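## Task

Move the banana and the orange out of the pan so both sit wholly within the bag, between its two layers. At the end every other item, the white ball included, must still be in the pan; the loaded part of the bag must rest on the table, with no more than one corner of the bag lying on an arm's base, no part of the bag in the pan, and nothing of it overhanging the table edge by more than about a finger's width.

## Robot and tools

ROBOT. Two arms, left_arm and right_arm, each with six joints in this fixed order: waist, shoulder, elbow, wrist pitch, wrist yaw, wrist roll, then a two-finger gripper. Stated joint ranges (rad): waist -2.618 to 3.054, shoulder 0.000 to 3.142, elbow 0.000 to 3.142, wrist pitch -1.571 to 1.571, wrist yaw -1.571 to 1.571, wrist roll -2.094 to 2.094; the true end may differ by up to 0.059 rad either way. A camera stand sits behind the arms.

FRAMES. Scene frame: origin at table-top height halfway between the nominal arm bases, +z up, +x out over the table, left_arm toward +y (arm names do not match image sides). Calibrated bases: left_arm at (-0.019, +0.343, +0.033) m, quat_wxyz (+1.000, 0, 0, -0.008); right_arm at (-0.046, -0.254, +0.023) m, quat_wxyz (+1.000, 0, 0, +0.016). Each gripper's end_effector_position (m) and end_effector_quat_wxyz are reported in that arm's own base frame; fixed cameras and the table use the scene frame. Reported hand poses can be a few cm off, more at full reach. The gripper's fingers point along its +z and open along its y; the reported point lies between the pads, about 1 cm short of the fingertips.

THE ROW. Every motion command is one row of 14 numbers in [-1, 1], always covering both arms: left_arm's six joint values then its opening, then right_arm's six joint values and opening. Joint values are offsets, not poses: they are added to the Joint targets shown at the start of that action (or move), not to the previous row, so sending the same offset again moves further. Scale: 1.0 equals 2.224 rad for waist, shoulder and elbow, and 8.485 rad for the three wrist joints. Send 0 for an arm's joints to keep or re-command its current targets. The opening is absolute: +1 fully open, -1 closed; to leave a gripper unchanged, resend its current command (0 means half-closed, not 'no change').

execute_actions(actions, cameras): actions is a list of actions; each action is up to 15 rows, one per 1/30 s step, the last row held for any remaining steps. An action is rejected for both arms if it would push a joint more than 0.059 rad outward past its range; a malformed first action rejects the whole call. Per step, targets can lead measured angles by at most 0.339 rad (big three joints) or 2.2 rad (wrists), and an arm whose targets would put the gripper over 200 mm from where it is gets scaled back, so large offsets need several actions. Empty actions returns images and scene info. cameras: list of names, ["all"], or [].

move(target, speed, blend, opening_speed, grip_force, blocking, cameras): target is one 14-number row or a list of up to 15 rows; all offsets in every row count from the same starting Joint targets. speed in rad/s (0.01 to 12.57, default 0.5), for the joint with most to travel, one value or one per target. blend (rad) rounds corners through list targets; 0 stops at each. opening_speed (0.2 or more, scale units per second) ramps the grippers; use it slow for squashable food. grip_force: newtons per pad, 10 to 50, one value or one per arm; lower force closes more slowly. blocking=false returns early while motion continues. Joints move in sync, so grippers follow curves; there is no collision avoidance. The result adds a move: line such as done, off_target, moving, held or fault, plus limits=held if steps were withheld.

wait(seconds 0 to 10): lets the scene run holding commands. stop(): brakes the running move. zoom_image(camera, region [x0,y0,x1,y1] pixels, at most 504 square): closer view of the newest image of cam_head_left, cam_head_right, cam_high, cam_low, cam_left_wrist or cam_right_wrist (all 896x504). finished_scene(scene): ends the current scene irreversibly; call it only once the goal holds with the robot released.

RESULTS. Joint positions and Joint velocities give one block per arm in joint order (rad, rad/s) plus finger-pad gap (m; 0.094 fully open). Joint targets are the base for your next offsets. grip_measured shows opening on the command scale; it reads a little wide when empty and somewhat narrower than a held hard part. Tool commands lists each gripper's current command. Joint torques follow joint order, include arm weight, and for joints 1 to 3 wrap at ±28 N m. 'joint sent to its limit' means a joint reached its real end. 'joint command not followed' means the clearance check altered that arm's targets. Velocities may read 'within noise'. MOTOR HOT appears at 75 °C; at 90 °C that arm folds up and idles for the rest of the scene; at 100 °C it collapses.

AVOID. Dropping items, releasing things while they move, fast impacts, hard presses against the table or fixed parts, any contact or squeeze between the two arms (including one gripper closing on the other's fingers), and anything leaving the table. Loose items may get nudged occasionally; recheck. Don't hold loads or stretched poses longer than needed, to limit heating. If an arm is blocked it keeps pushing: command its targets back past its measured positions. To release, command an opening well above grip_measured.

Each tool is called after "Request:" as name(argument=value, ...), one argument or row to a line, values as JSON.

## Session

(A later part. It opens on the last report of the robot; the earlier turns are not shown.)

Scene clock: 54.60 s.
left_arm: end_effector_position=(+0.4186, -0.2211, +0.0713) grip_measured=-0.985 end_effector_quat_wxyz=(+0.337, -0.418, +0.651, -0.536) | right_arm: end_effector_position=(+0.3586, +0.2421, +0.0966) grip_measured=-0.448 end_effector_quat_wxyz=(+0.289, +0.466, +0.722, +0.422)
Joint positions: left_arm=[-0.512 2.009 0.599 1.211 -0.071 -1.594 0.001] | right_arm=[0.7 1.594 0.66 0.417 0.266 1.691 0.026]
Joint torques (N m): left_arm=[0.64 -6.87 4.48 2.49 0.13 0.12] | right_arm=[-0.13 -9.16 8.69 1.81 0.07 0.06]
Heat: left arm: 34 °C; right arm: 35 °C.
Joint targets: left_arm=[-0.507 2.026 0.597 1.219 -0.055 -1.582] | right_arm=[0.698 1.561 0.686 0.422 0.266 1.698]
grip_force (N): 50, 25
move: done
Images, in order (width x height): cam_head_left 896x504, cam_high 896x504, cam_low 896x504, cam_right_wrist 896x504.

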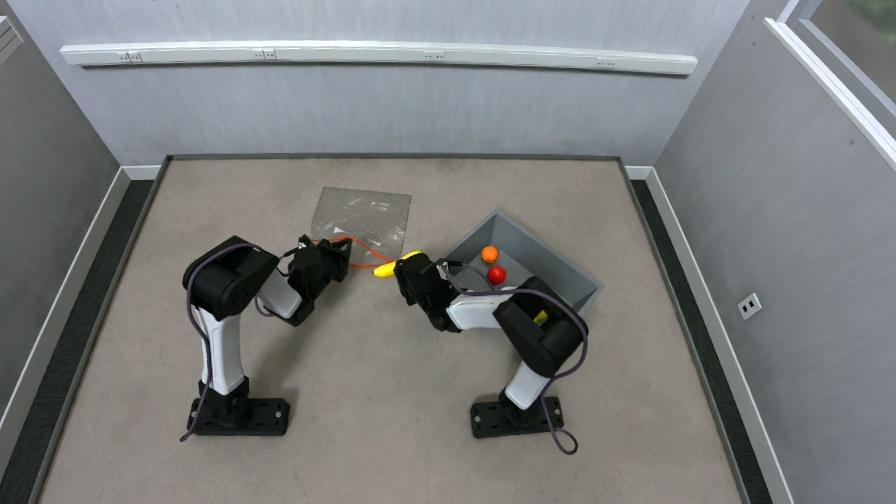

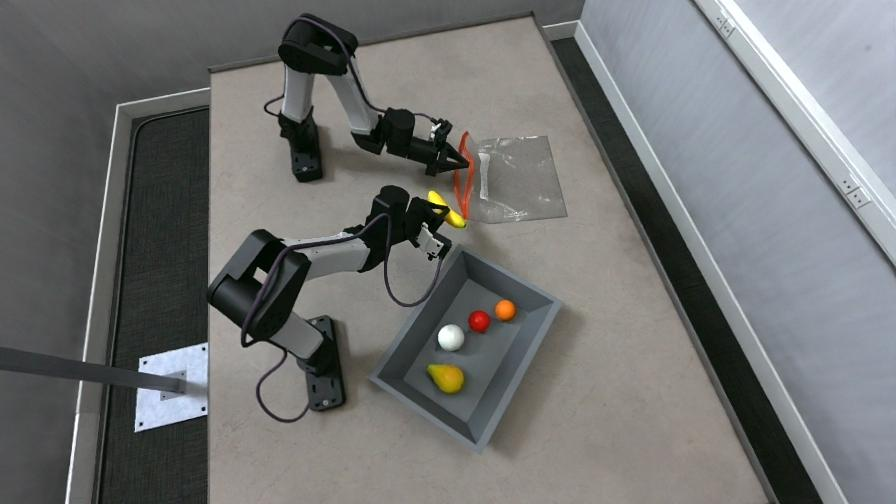

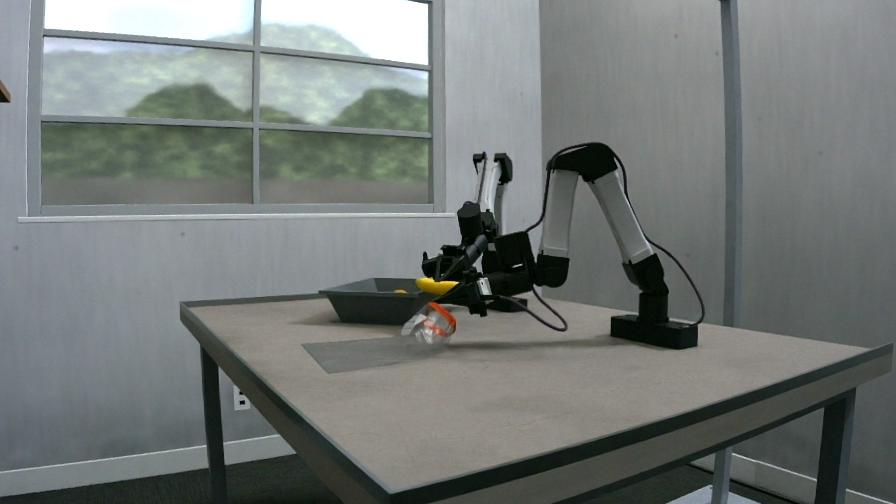

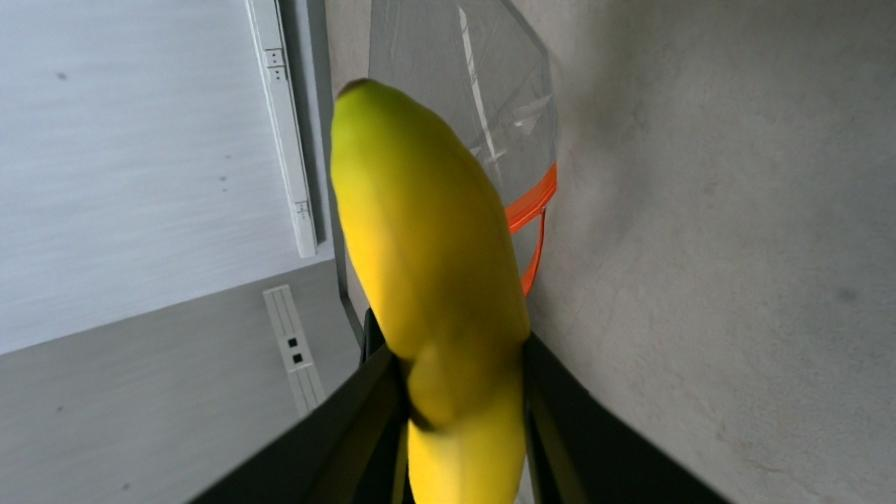

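Request:
move(
  target=[
    [0,0,0,0,0,0,-1,0.0877,0.0625,0.0647,-0.0097,0.0384,0.0226,-0.55],
    [0,0,0,0,0,0,-1,0.0877,0.1784,0.0568,0.0223,0.0384,0.0226,-0.55],
  ],
  speed=0.3,
  blend=[0.05,0],
  cameras=["all"],
)

Request:
zoom_image(
  camera="cam_head_left",
  region=[290, 170, 490, 330],
)

Request:
zoom_image(
  camera="cam_low",
  region=[340, 240, 520, 380],
)

Scene clock: 58.43 s.
left_arm: end_effector_position=(+0.4186, -0.2211, +0.0713) grip_measured=-0.985 end_effector_quat_wxyz=(+0.337, -0.418, +0.651, -0.536) | right_arm: end_effector_position=(+0.3642, +0.2954, +0.0439) grip_measured=-0.448 end_effector_quat_wxyz=(+0.332, +0.523, +0.670, +0.411)
Joint positions: left_arm=[-0.512 2.009 0.599 1.211 -0.071 -1.594 0.001] | right_arm=[0.886 1.949 0.802 0.59 0.58 1.883 0.026]
Joint torques (N m): left_arm=[0.58 -6.82 4.44 2.49 0.14 0.12] | right_arm=[0.66 -7.68 6.24 1.83 0.27 0.06]
Heat: left arm: 35 °C; right arm: 35 °C.
Joint targets: left_arm=[-0.507 2.026 0.597 1.219 -0.055 -1.582] | right_arm=[0.893 1.958 0.813 0.611 0.592 1.889]
grip_force (N): 50, 25
move: done

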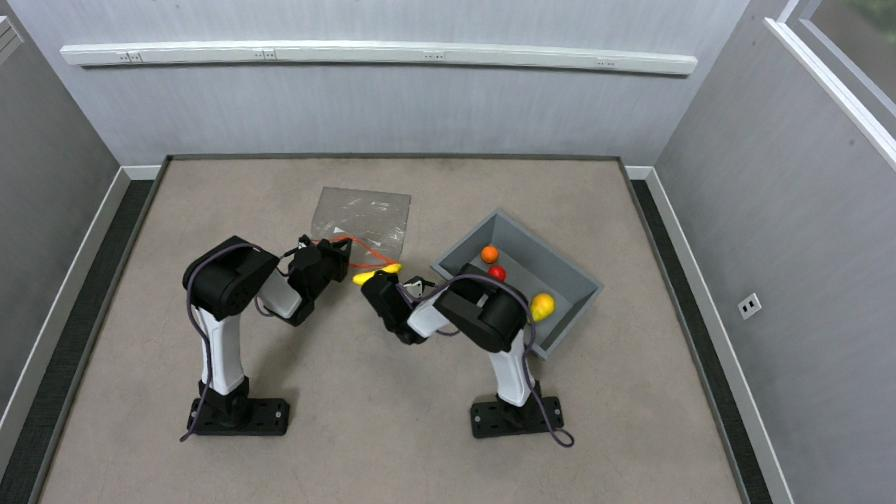

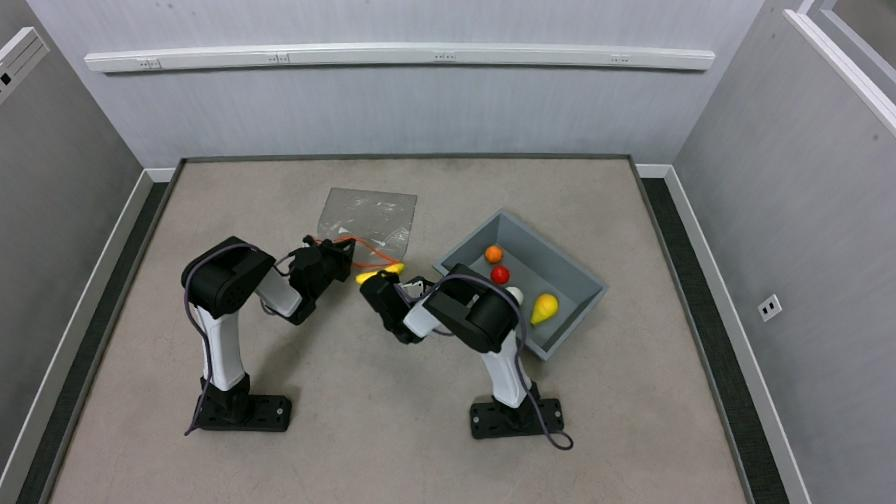

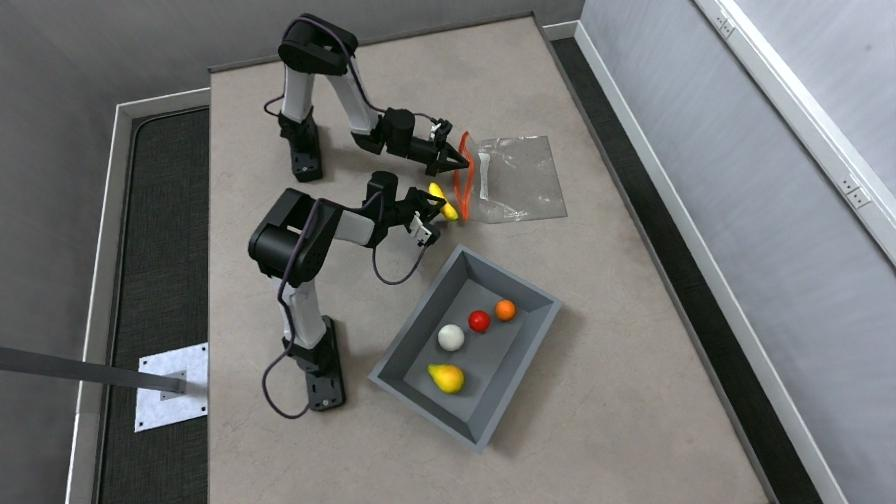

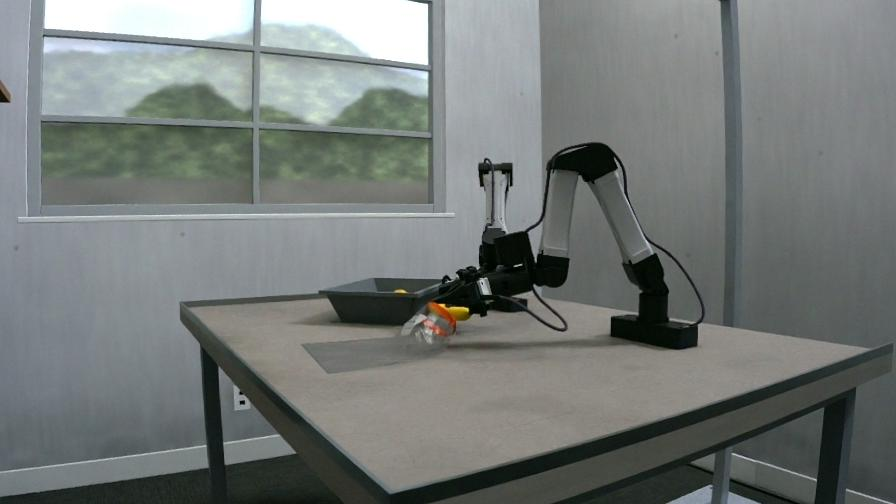

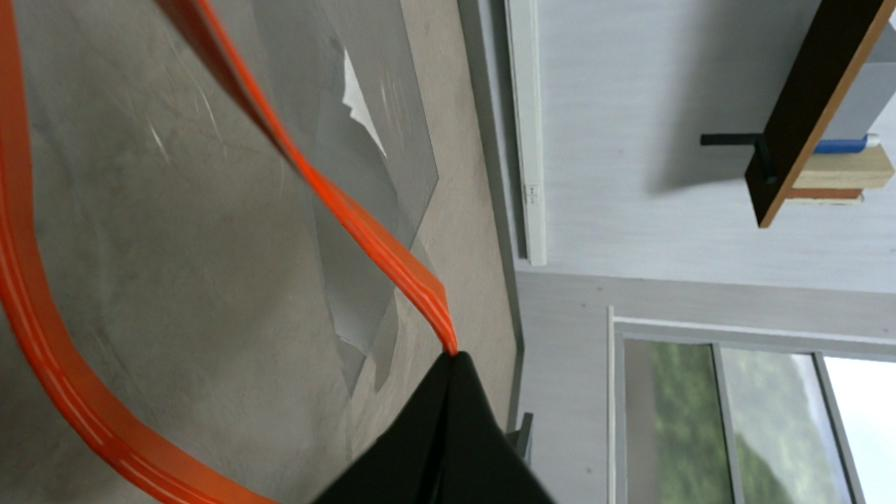

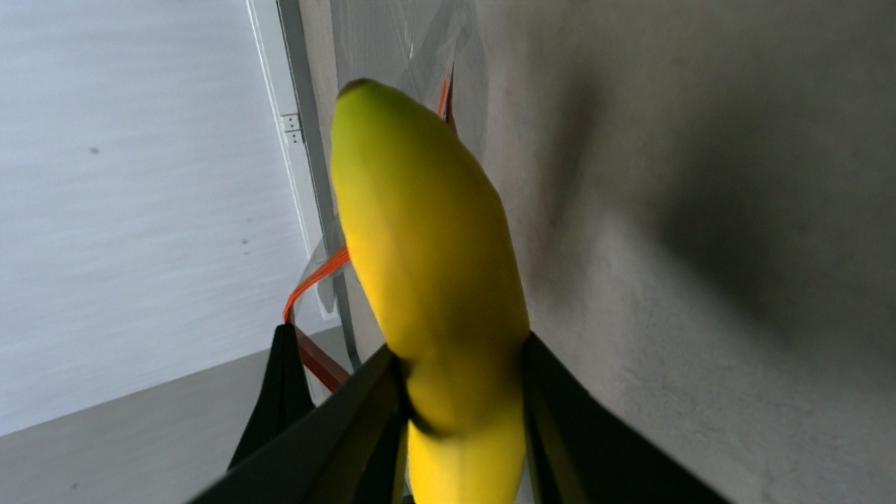

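Scaled by 2.520 from the camera's 896x504 image, which has a finer 1280x720 frame.

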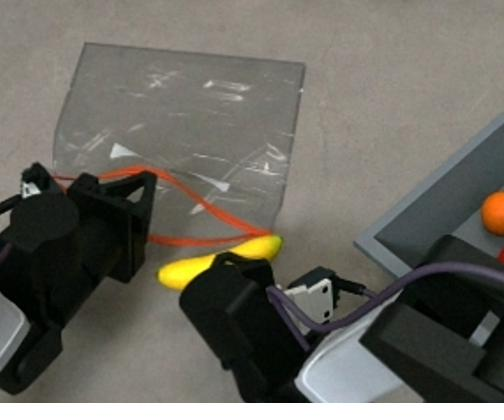

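Scaled by 2.800 from the camera's 896x504 image, which has a finer 1280x720 frame.

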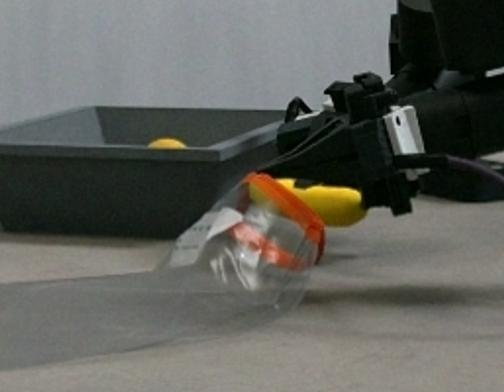

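Request:
move(
  target=[0,0,0,0,0,0,-1,-0.0396,0.0083,-0.0178,0.0161,-0.0364,-0.0215,-0.55],
  speed=0.25,
  cameras=["cam_head_left","cam_low","cam_left_wrist"],
)

Request:
zoom_image(
  camera="cam_head_left",
  region=[290, 170, 490, 330],
)

Request:
zoom_image(
  camera="cam_low",
  region=[340, 240, 520, 380],
)

Scene clock: 61.33 s.
left_arm: end_effector_position=(+0.4186, -0.2211, +0.0713) grip_measured=-0.985 end_effector_quat_wxyz=(+0.337, -0.418, +0.651, -0.536) | right_arm: end_effector_position=(+0.3695, +0.3163, +0.0451) grip_measured=-0.448 end_effector_quat_wxyz=(+0.275, +0.437, +0.723, +0.459)
Joint positions: left_arm=[-0.512 2.009 0.599 1.211 -0.071 -1.594 0.001] | right_arm=[0.811 1.964 0.777 0.725 0.292 1.716 0.026]
Joint torques (N m): left_arm=[0.62 -6.82 4.48 2.49 0.14 0.12] | right_arm=[-0.59 -7.42 4.82 2.01 0.01 -0.12]
Heat: left arm: 35 °C; right arm: 35 °C.
Joint targets: left_arm=[-0.507 2.026 0.597 1.219 -0.055 -1.582] | right_arm=[0.805 1.976 0.773 0.748 0.283 1.707]
grip_force (N): 50, 25
move: done
Images, in order (width x height): cam_head_left 896x504, cam_low 896x504, cam_left_wrist 896x504.

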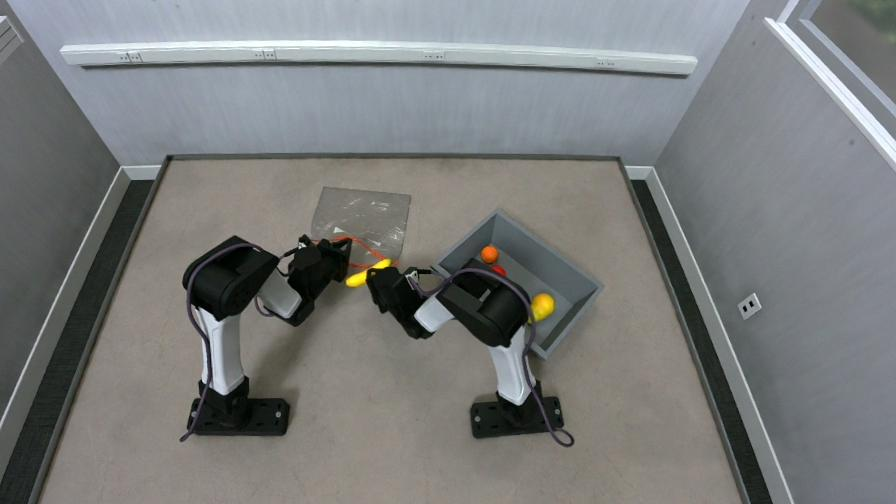

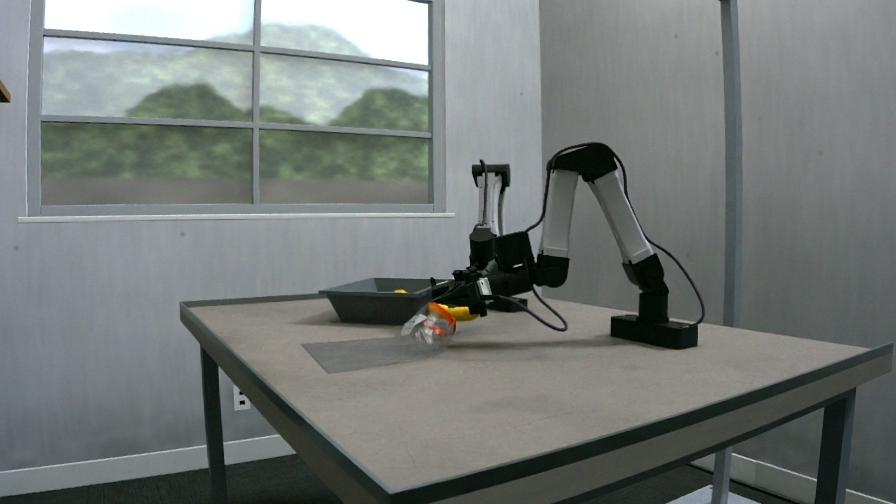

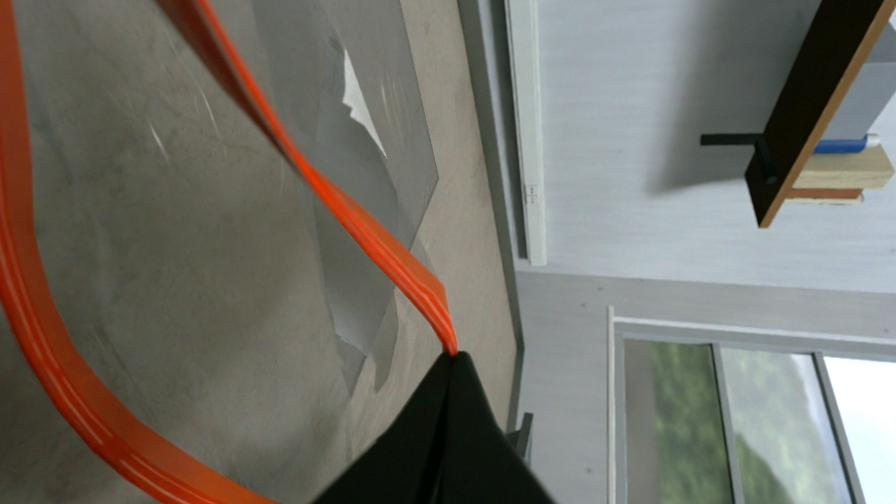

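Scaled by 2.520 from the camera's 896x504 image, which has a finer 1280x720 frame.

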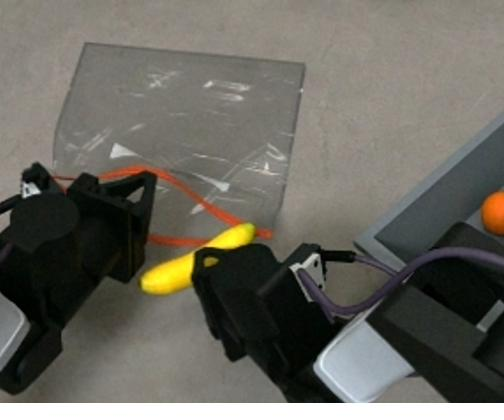

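Scaled by 2.800 from the camera's 896x504 image, which has a finer 1280x720 frame.

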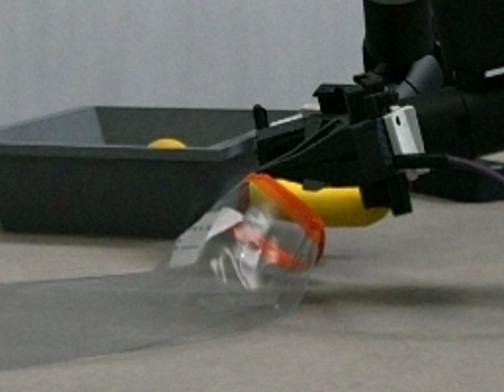

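Request:
move(
  target=[
    [0,0,0,0,0,0,-1,0,0.0292,-0.005,0.009,0,0,-0.55],
    [0,0,0,0,0,0,-1,-0.035,0.0771,0.0975,-0.002,-0.0081,-0.004,-0.55],
  ],
  speed=0.2,
  cameras=["cam_head_left","cam_low","cam_left_wrist","cam_right_wrist"],
)

Request:
zoom_image(
  camera="cam_head_left",
  region=[290, 170, 490, 330],
)

Request:
zoom_image(
  camera="cam_low",
  region=[340, 240, 520, 380],
)

Scene clock: 64.47 s.
left_arm: end_effector_position=(+0.4186, -0.2212, +0.0715) grip_measured=-0.985 end_effector_quat_wxyz=(+0.337, -0.417, +0.651, -0.537) | right_arm: end_effector_position=(+0.4216, +0.3275, +0.0304) grip_measured=-0.448 end_effector_quat_wxyz=(+0.277, +0.437, +0.720, +0.463)
Joint positions: left_arm=[-0.512 2.009 0.599 1.212 -0.071 -1.594 0.001] | right_arm=[0.733 2.134 0.967 0.725 0.223 1.682 0.026]
Joint torques (N m): left_arm=[0.64 -6.87 4.42 2.49 0.14 0.13] | right_arm=[-0.49 -8.75 7.5 1.93 -0.06 -0.13]
Heat: left arm: 36 °C; right arm: 35 °C.
Joint targets: left_arm=[-0.507 2.026 0.597 1.219 -0.055 -1.582] | right_arm=[0.727 2.148 0.990 0.731 0.214 1.673]
grip_force (N): 50, 25
move: done
Images, in order (width x height): cam_head_left 896x504, cam_low 896x504, cam_left_wrist 896x504, cam_right_wrist 896x504.

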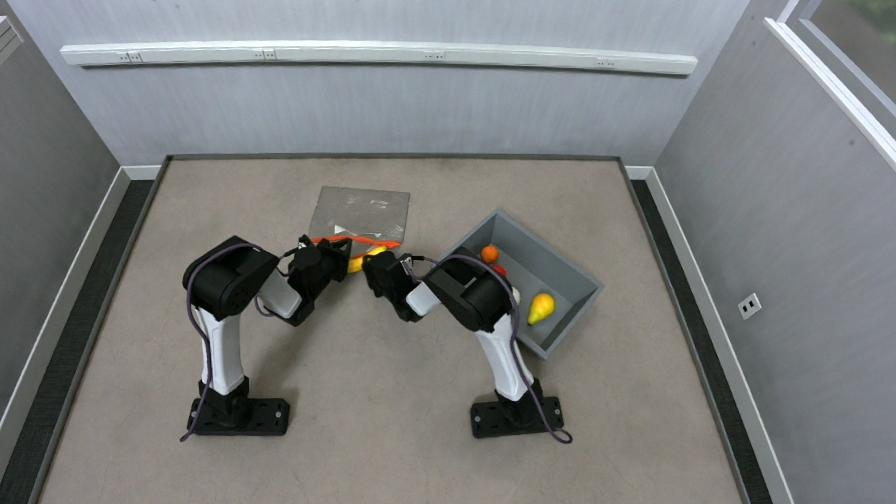

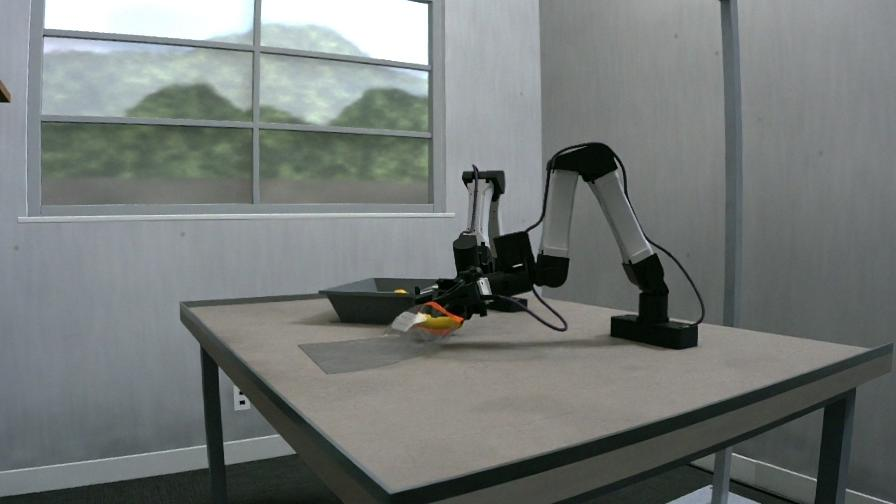

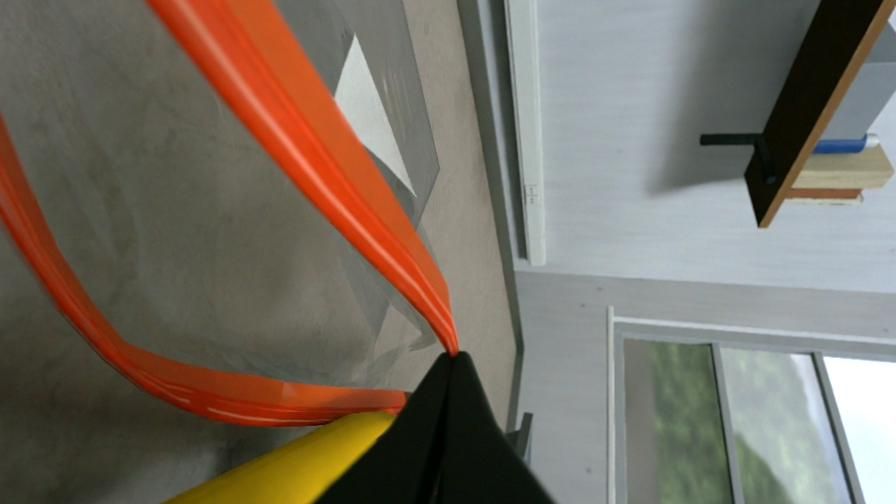

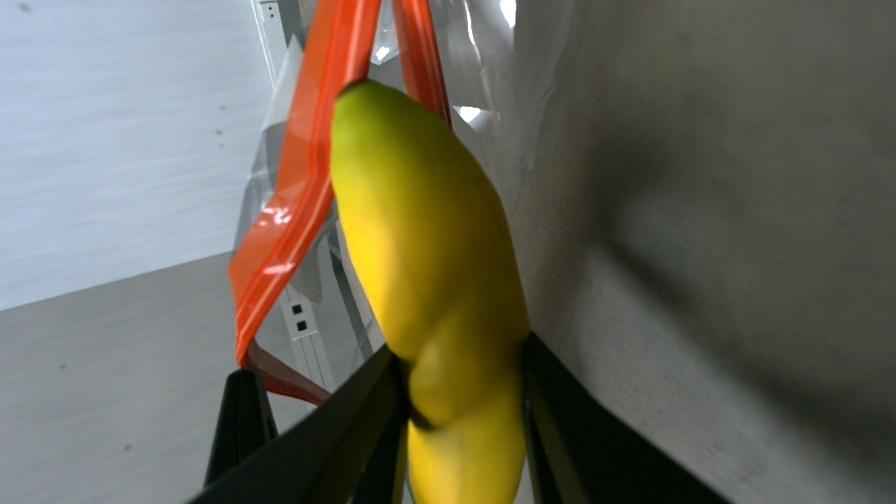

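Scaled by 2.520 from the camera's 896x504 image, which has a finer 1280x720 frame.

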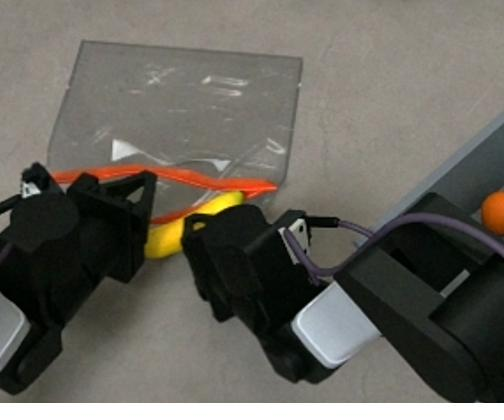

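Scaled by 2.800 from the camera's 896x504 image, which has a finer 1280x720 frame.

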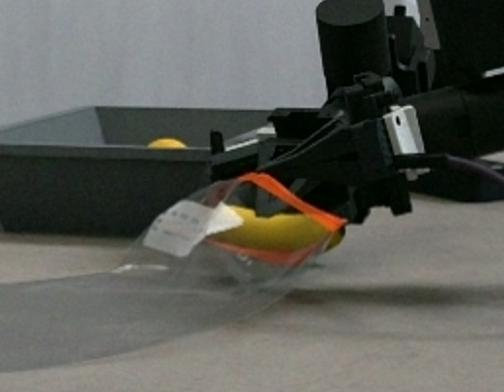

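Request:
move(
  target=[0,0,0,0,0,0,-1,-0.0459,0.0625,0.1201,-0.0166,-0.011,-0.0054,-0.55],
  speed=0.3,
  cameras=["all"],
)

Scene clock: 68.23 s.
left_arm: end_effector_position=(+0.4186, -0.2212, +0.0715) grip_measured=-0.985 end_effector_quat_wxyz=(+0.337, -0.417, +0.651, -0.537) | right_arm: end_effector_position=(+0.4876, +0.3286, +0.0261) grip_measured=-0.448 end_effector_quat_wxyz=(+0.273, +0.438, +0.726, +0.456)
Joint positions: left_arm=[-0.512 2.009 0.599 1.212 -0.071 -1.594 0.001] | right_arm=[0.631 2.271 1.232 0.584 0.128 1.637 0.026]
Joint torques (N m): left_arm=[0.59 -6.83 4.49 2.48 0.13 0.12] | right_arm=[-0.49 -10.1 8.23 1.9 -0.04 -0.08]
Heat: left arm: 36 °C; right arm: 35 °C.
Joint targets: left_arm=[-0.507 2.026 0.597 1.219 -0.055 -1.582] | right_arm=[0.625 2.287 1.257 0.590 0.121 1.627]
grip_force (N): 50, 25
move: done

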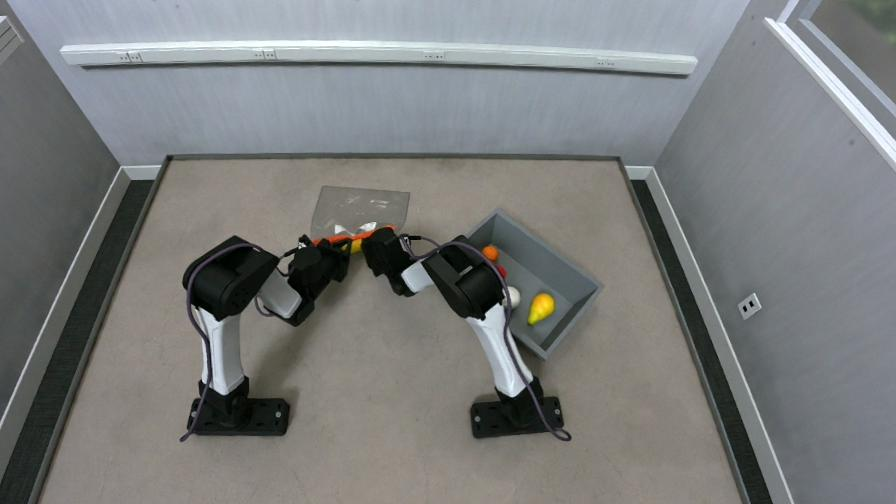

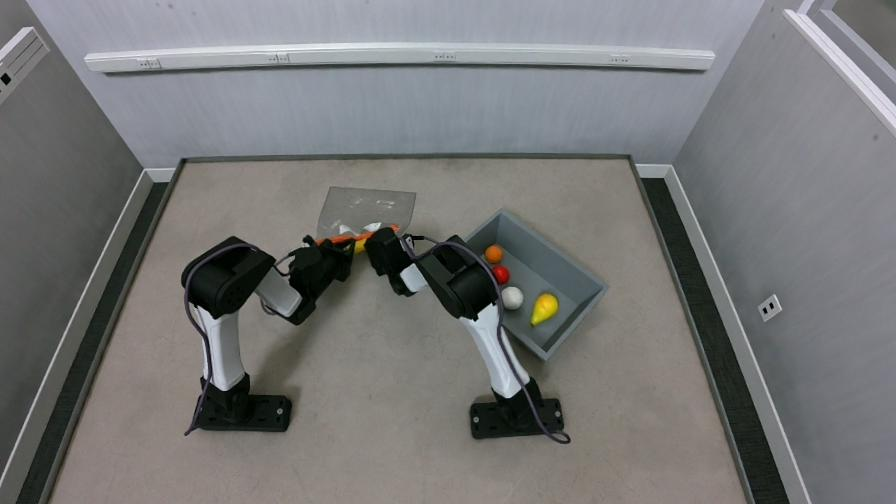

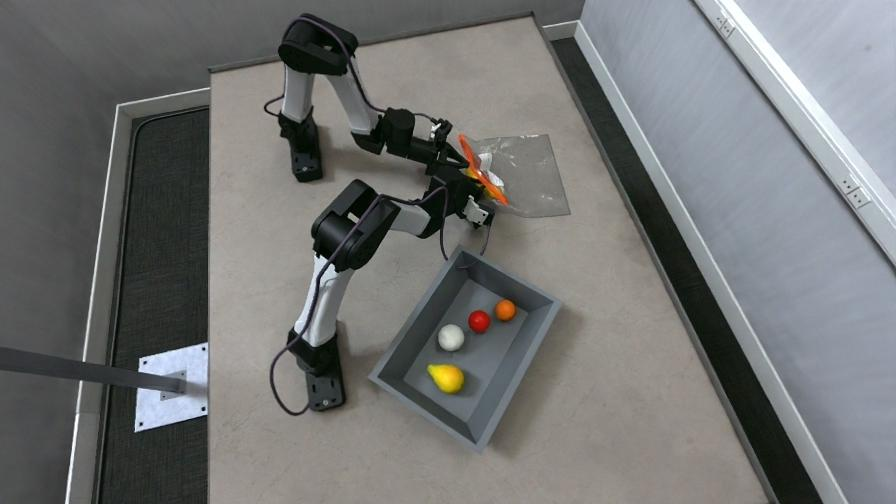

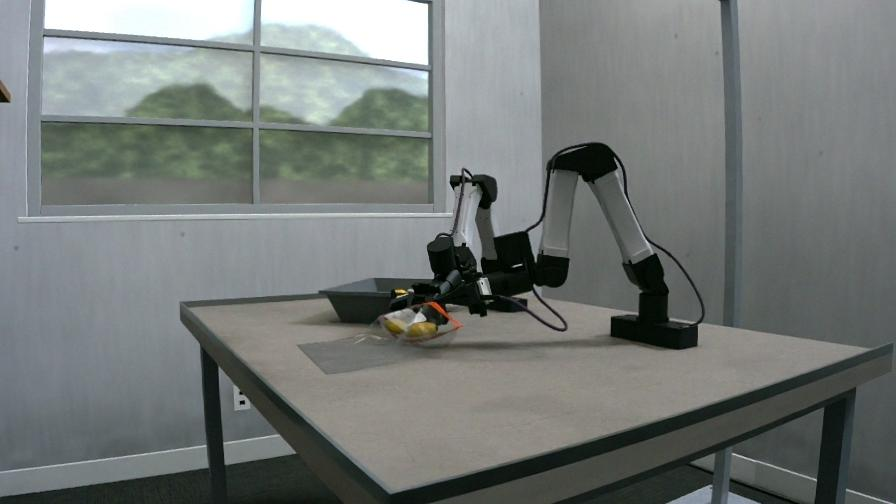

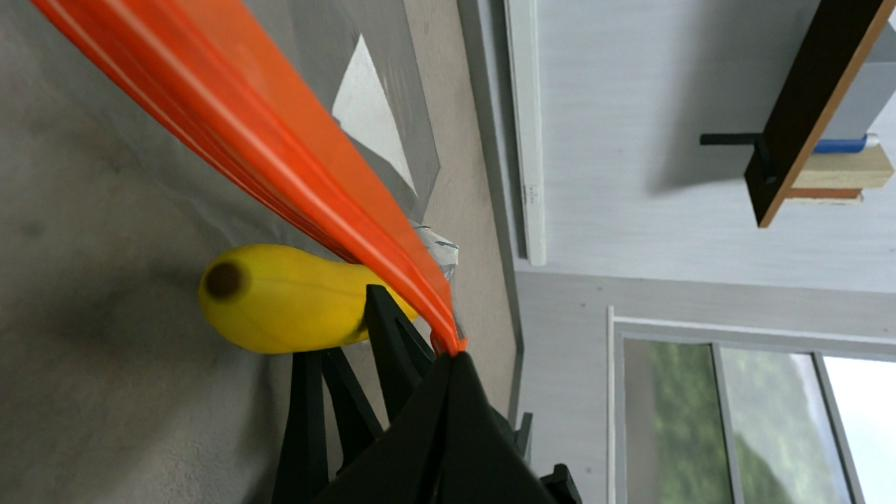

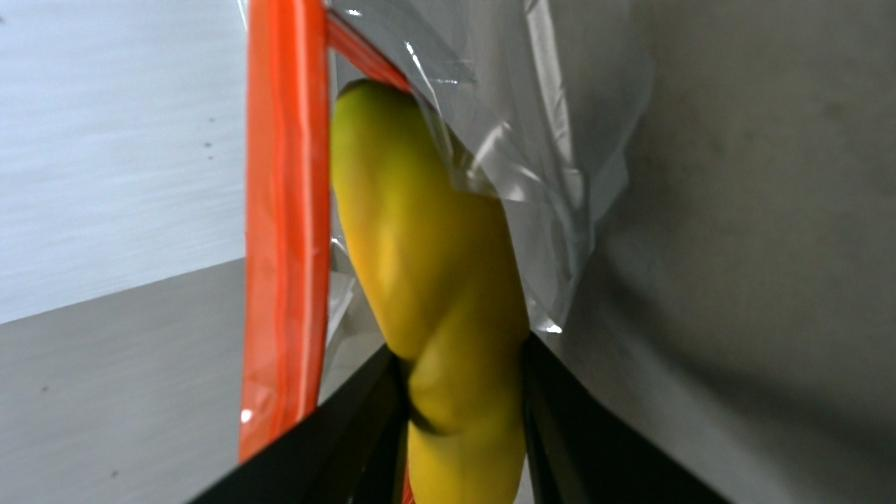

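Request:
zoom_image(
  camera="cam_right_wrist",
  region=[220, 0, 670, 504],
)

Request:
zoom_image(
  camera="cam_low",
  region=[290, 240, 540, 400],
)

Request:
zoom_image(
  camera="cam_head_left",
  region=[290, 170, 430, 270],
)

Request:
zoom_image(
  camera="cam_high",
  region=[420, 110, 580, 230],
)

Scaled by 1.000.

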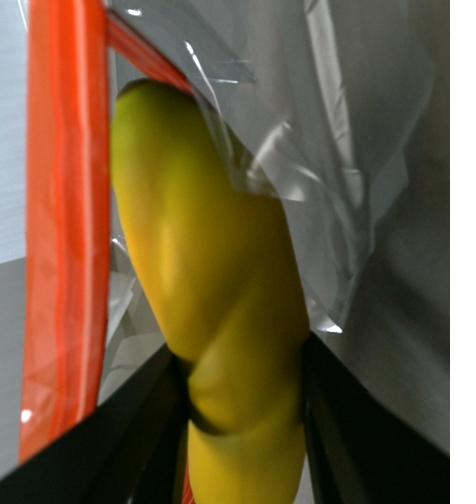

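Scaled by 2.016 from the camera's 896x504 image, which has a finer 1280x720 frame.

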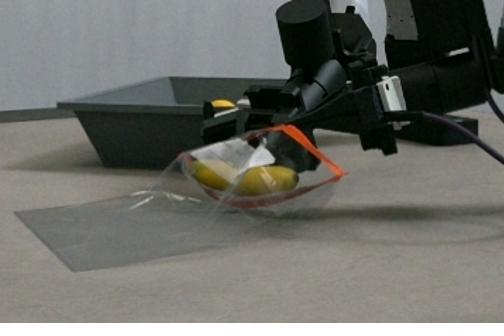

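Scaled by 3.600 from the camera's 896x504 image, which has a finer 1280x720 frame.

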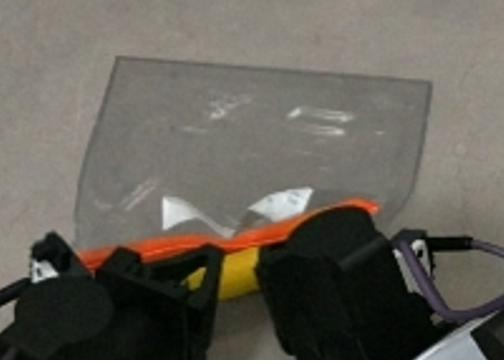

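Scaled by 3.150 from the camera's 896x504 image, which has a finer 1280x720 frame.

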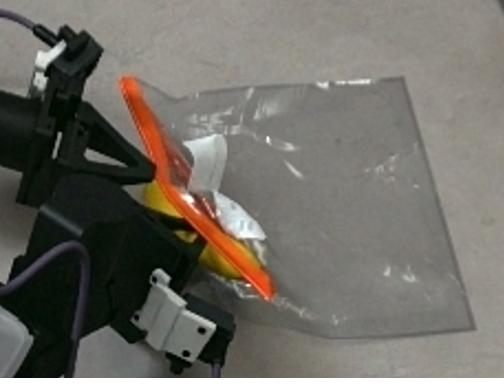

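Request:
zoom_image(
  camera="cam_low",
  region=[370, 290, 470, 360],
)

Request:
zoom_image(
  camera="cam_right_wrist",
  region=[400, 400, 460, 504],
)

Request:
zoom_image(
  camera="cam_right_wrist",
  region=[310, 50, 590, 350],
)

Scaled by 5.040 from the camera's 896x504 image, which has a finer 1280x720 frame.

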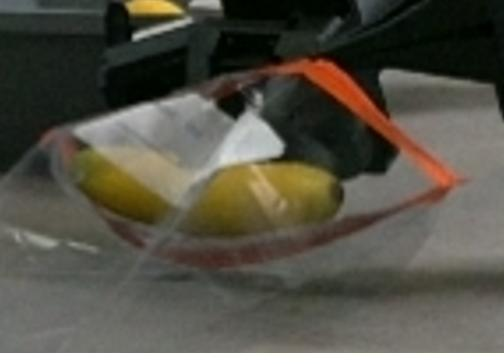

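Scaled by 4.846 from the camera's 896x504 image, which has a finer 1280x720 frame.

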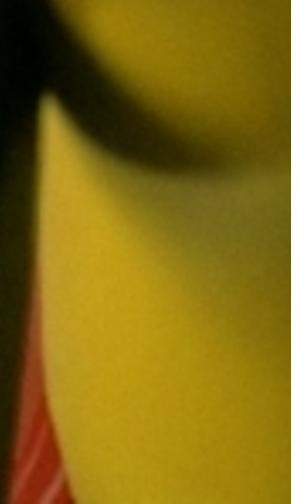

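Scaled by 1.680 from the camera's 896x504 image, which has a finer 1280x720 frame.

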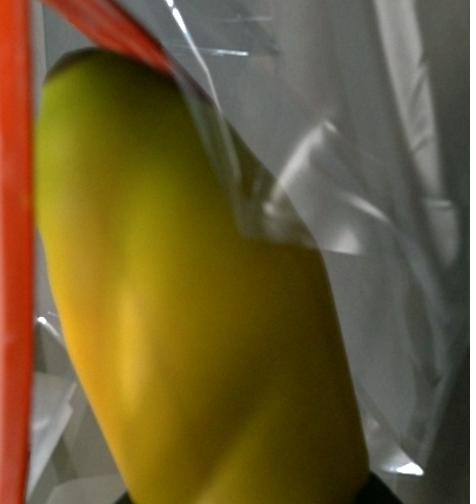

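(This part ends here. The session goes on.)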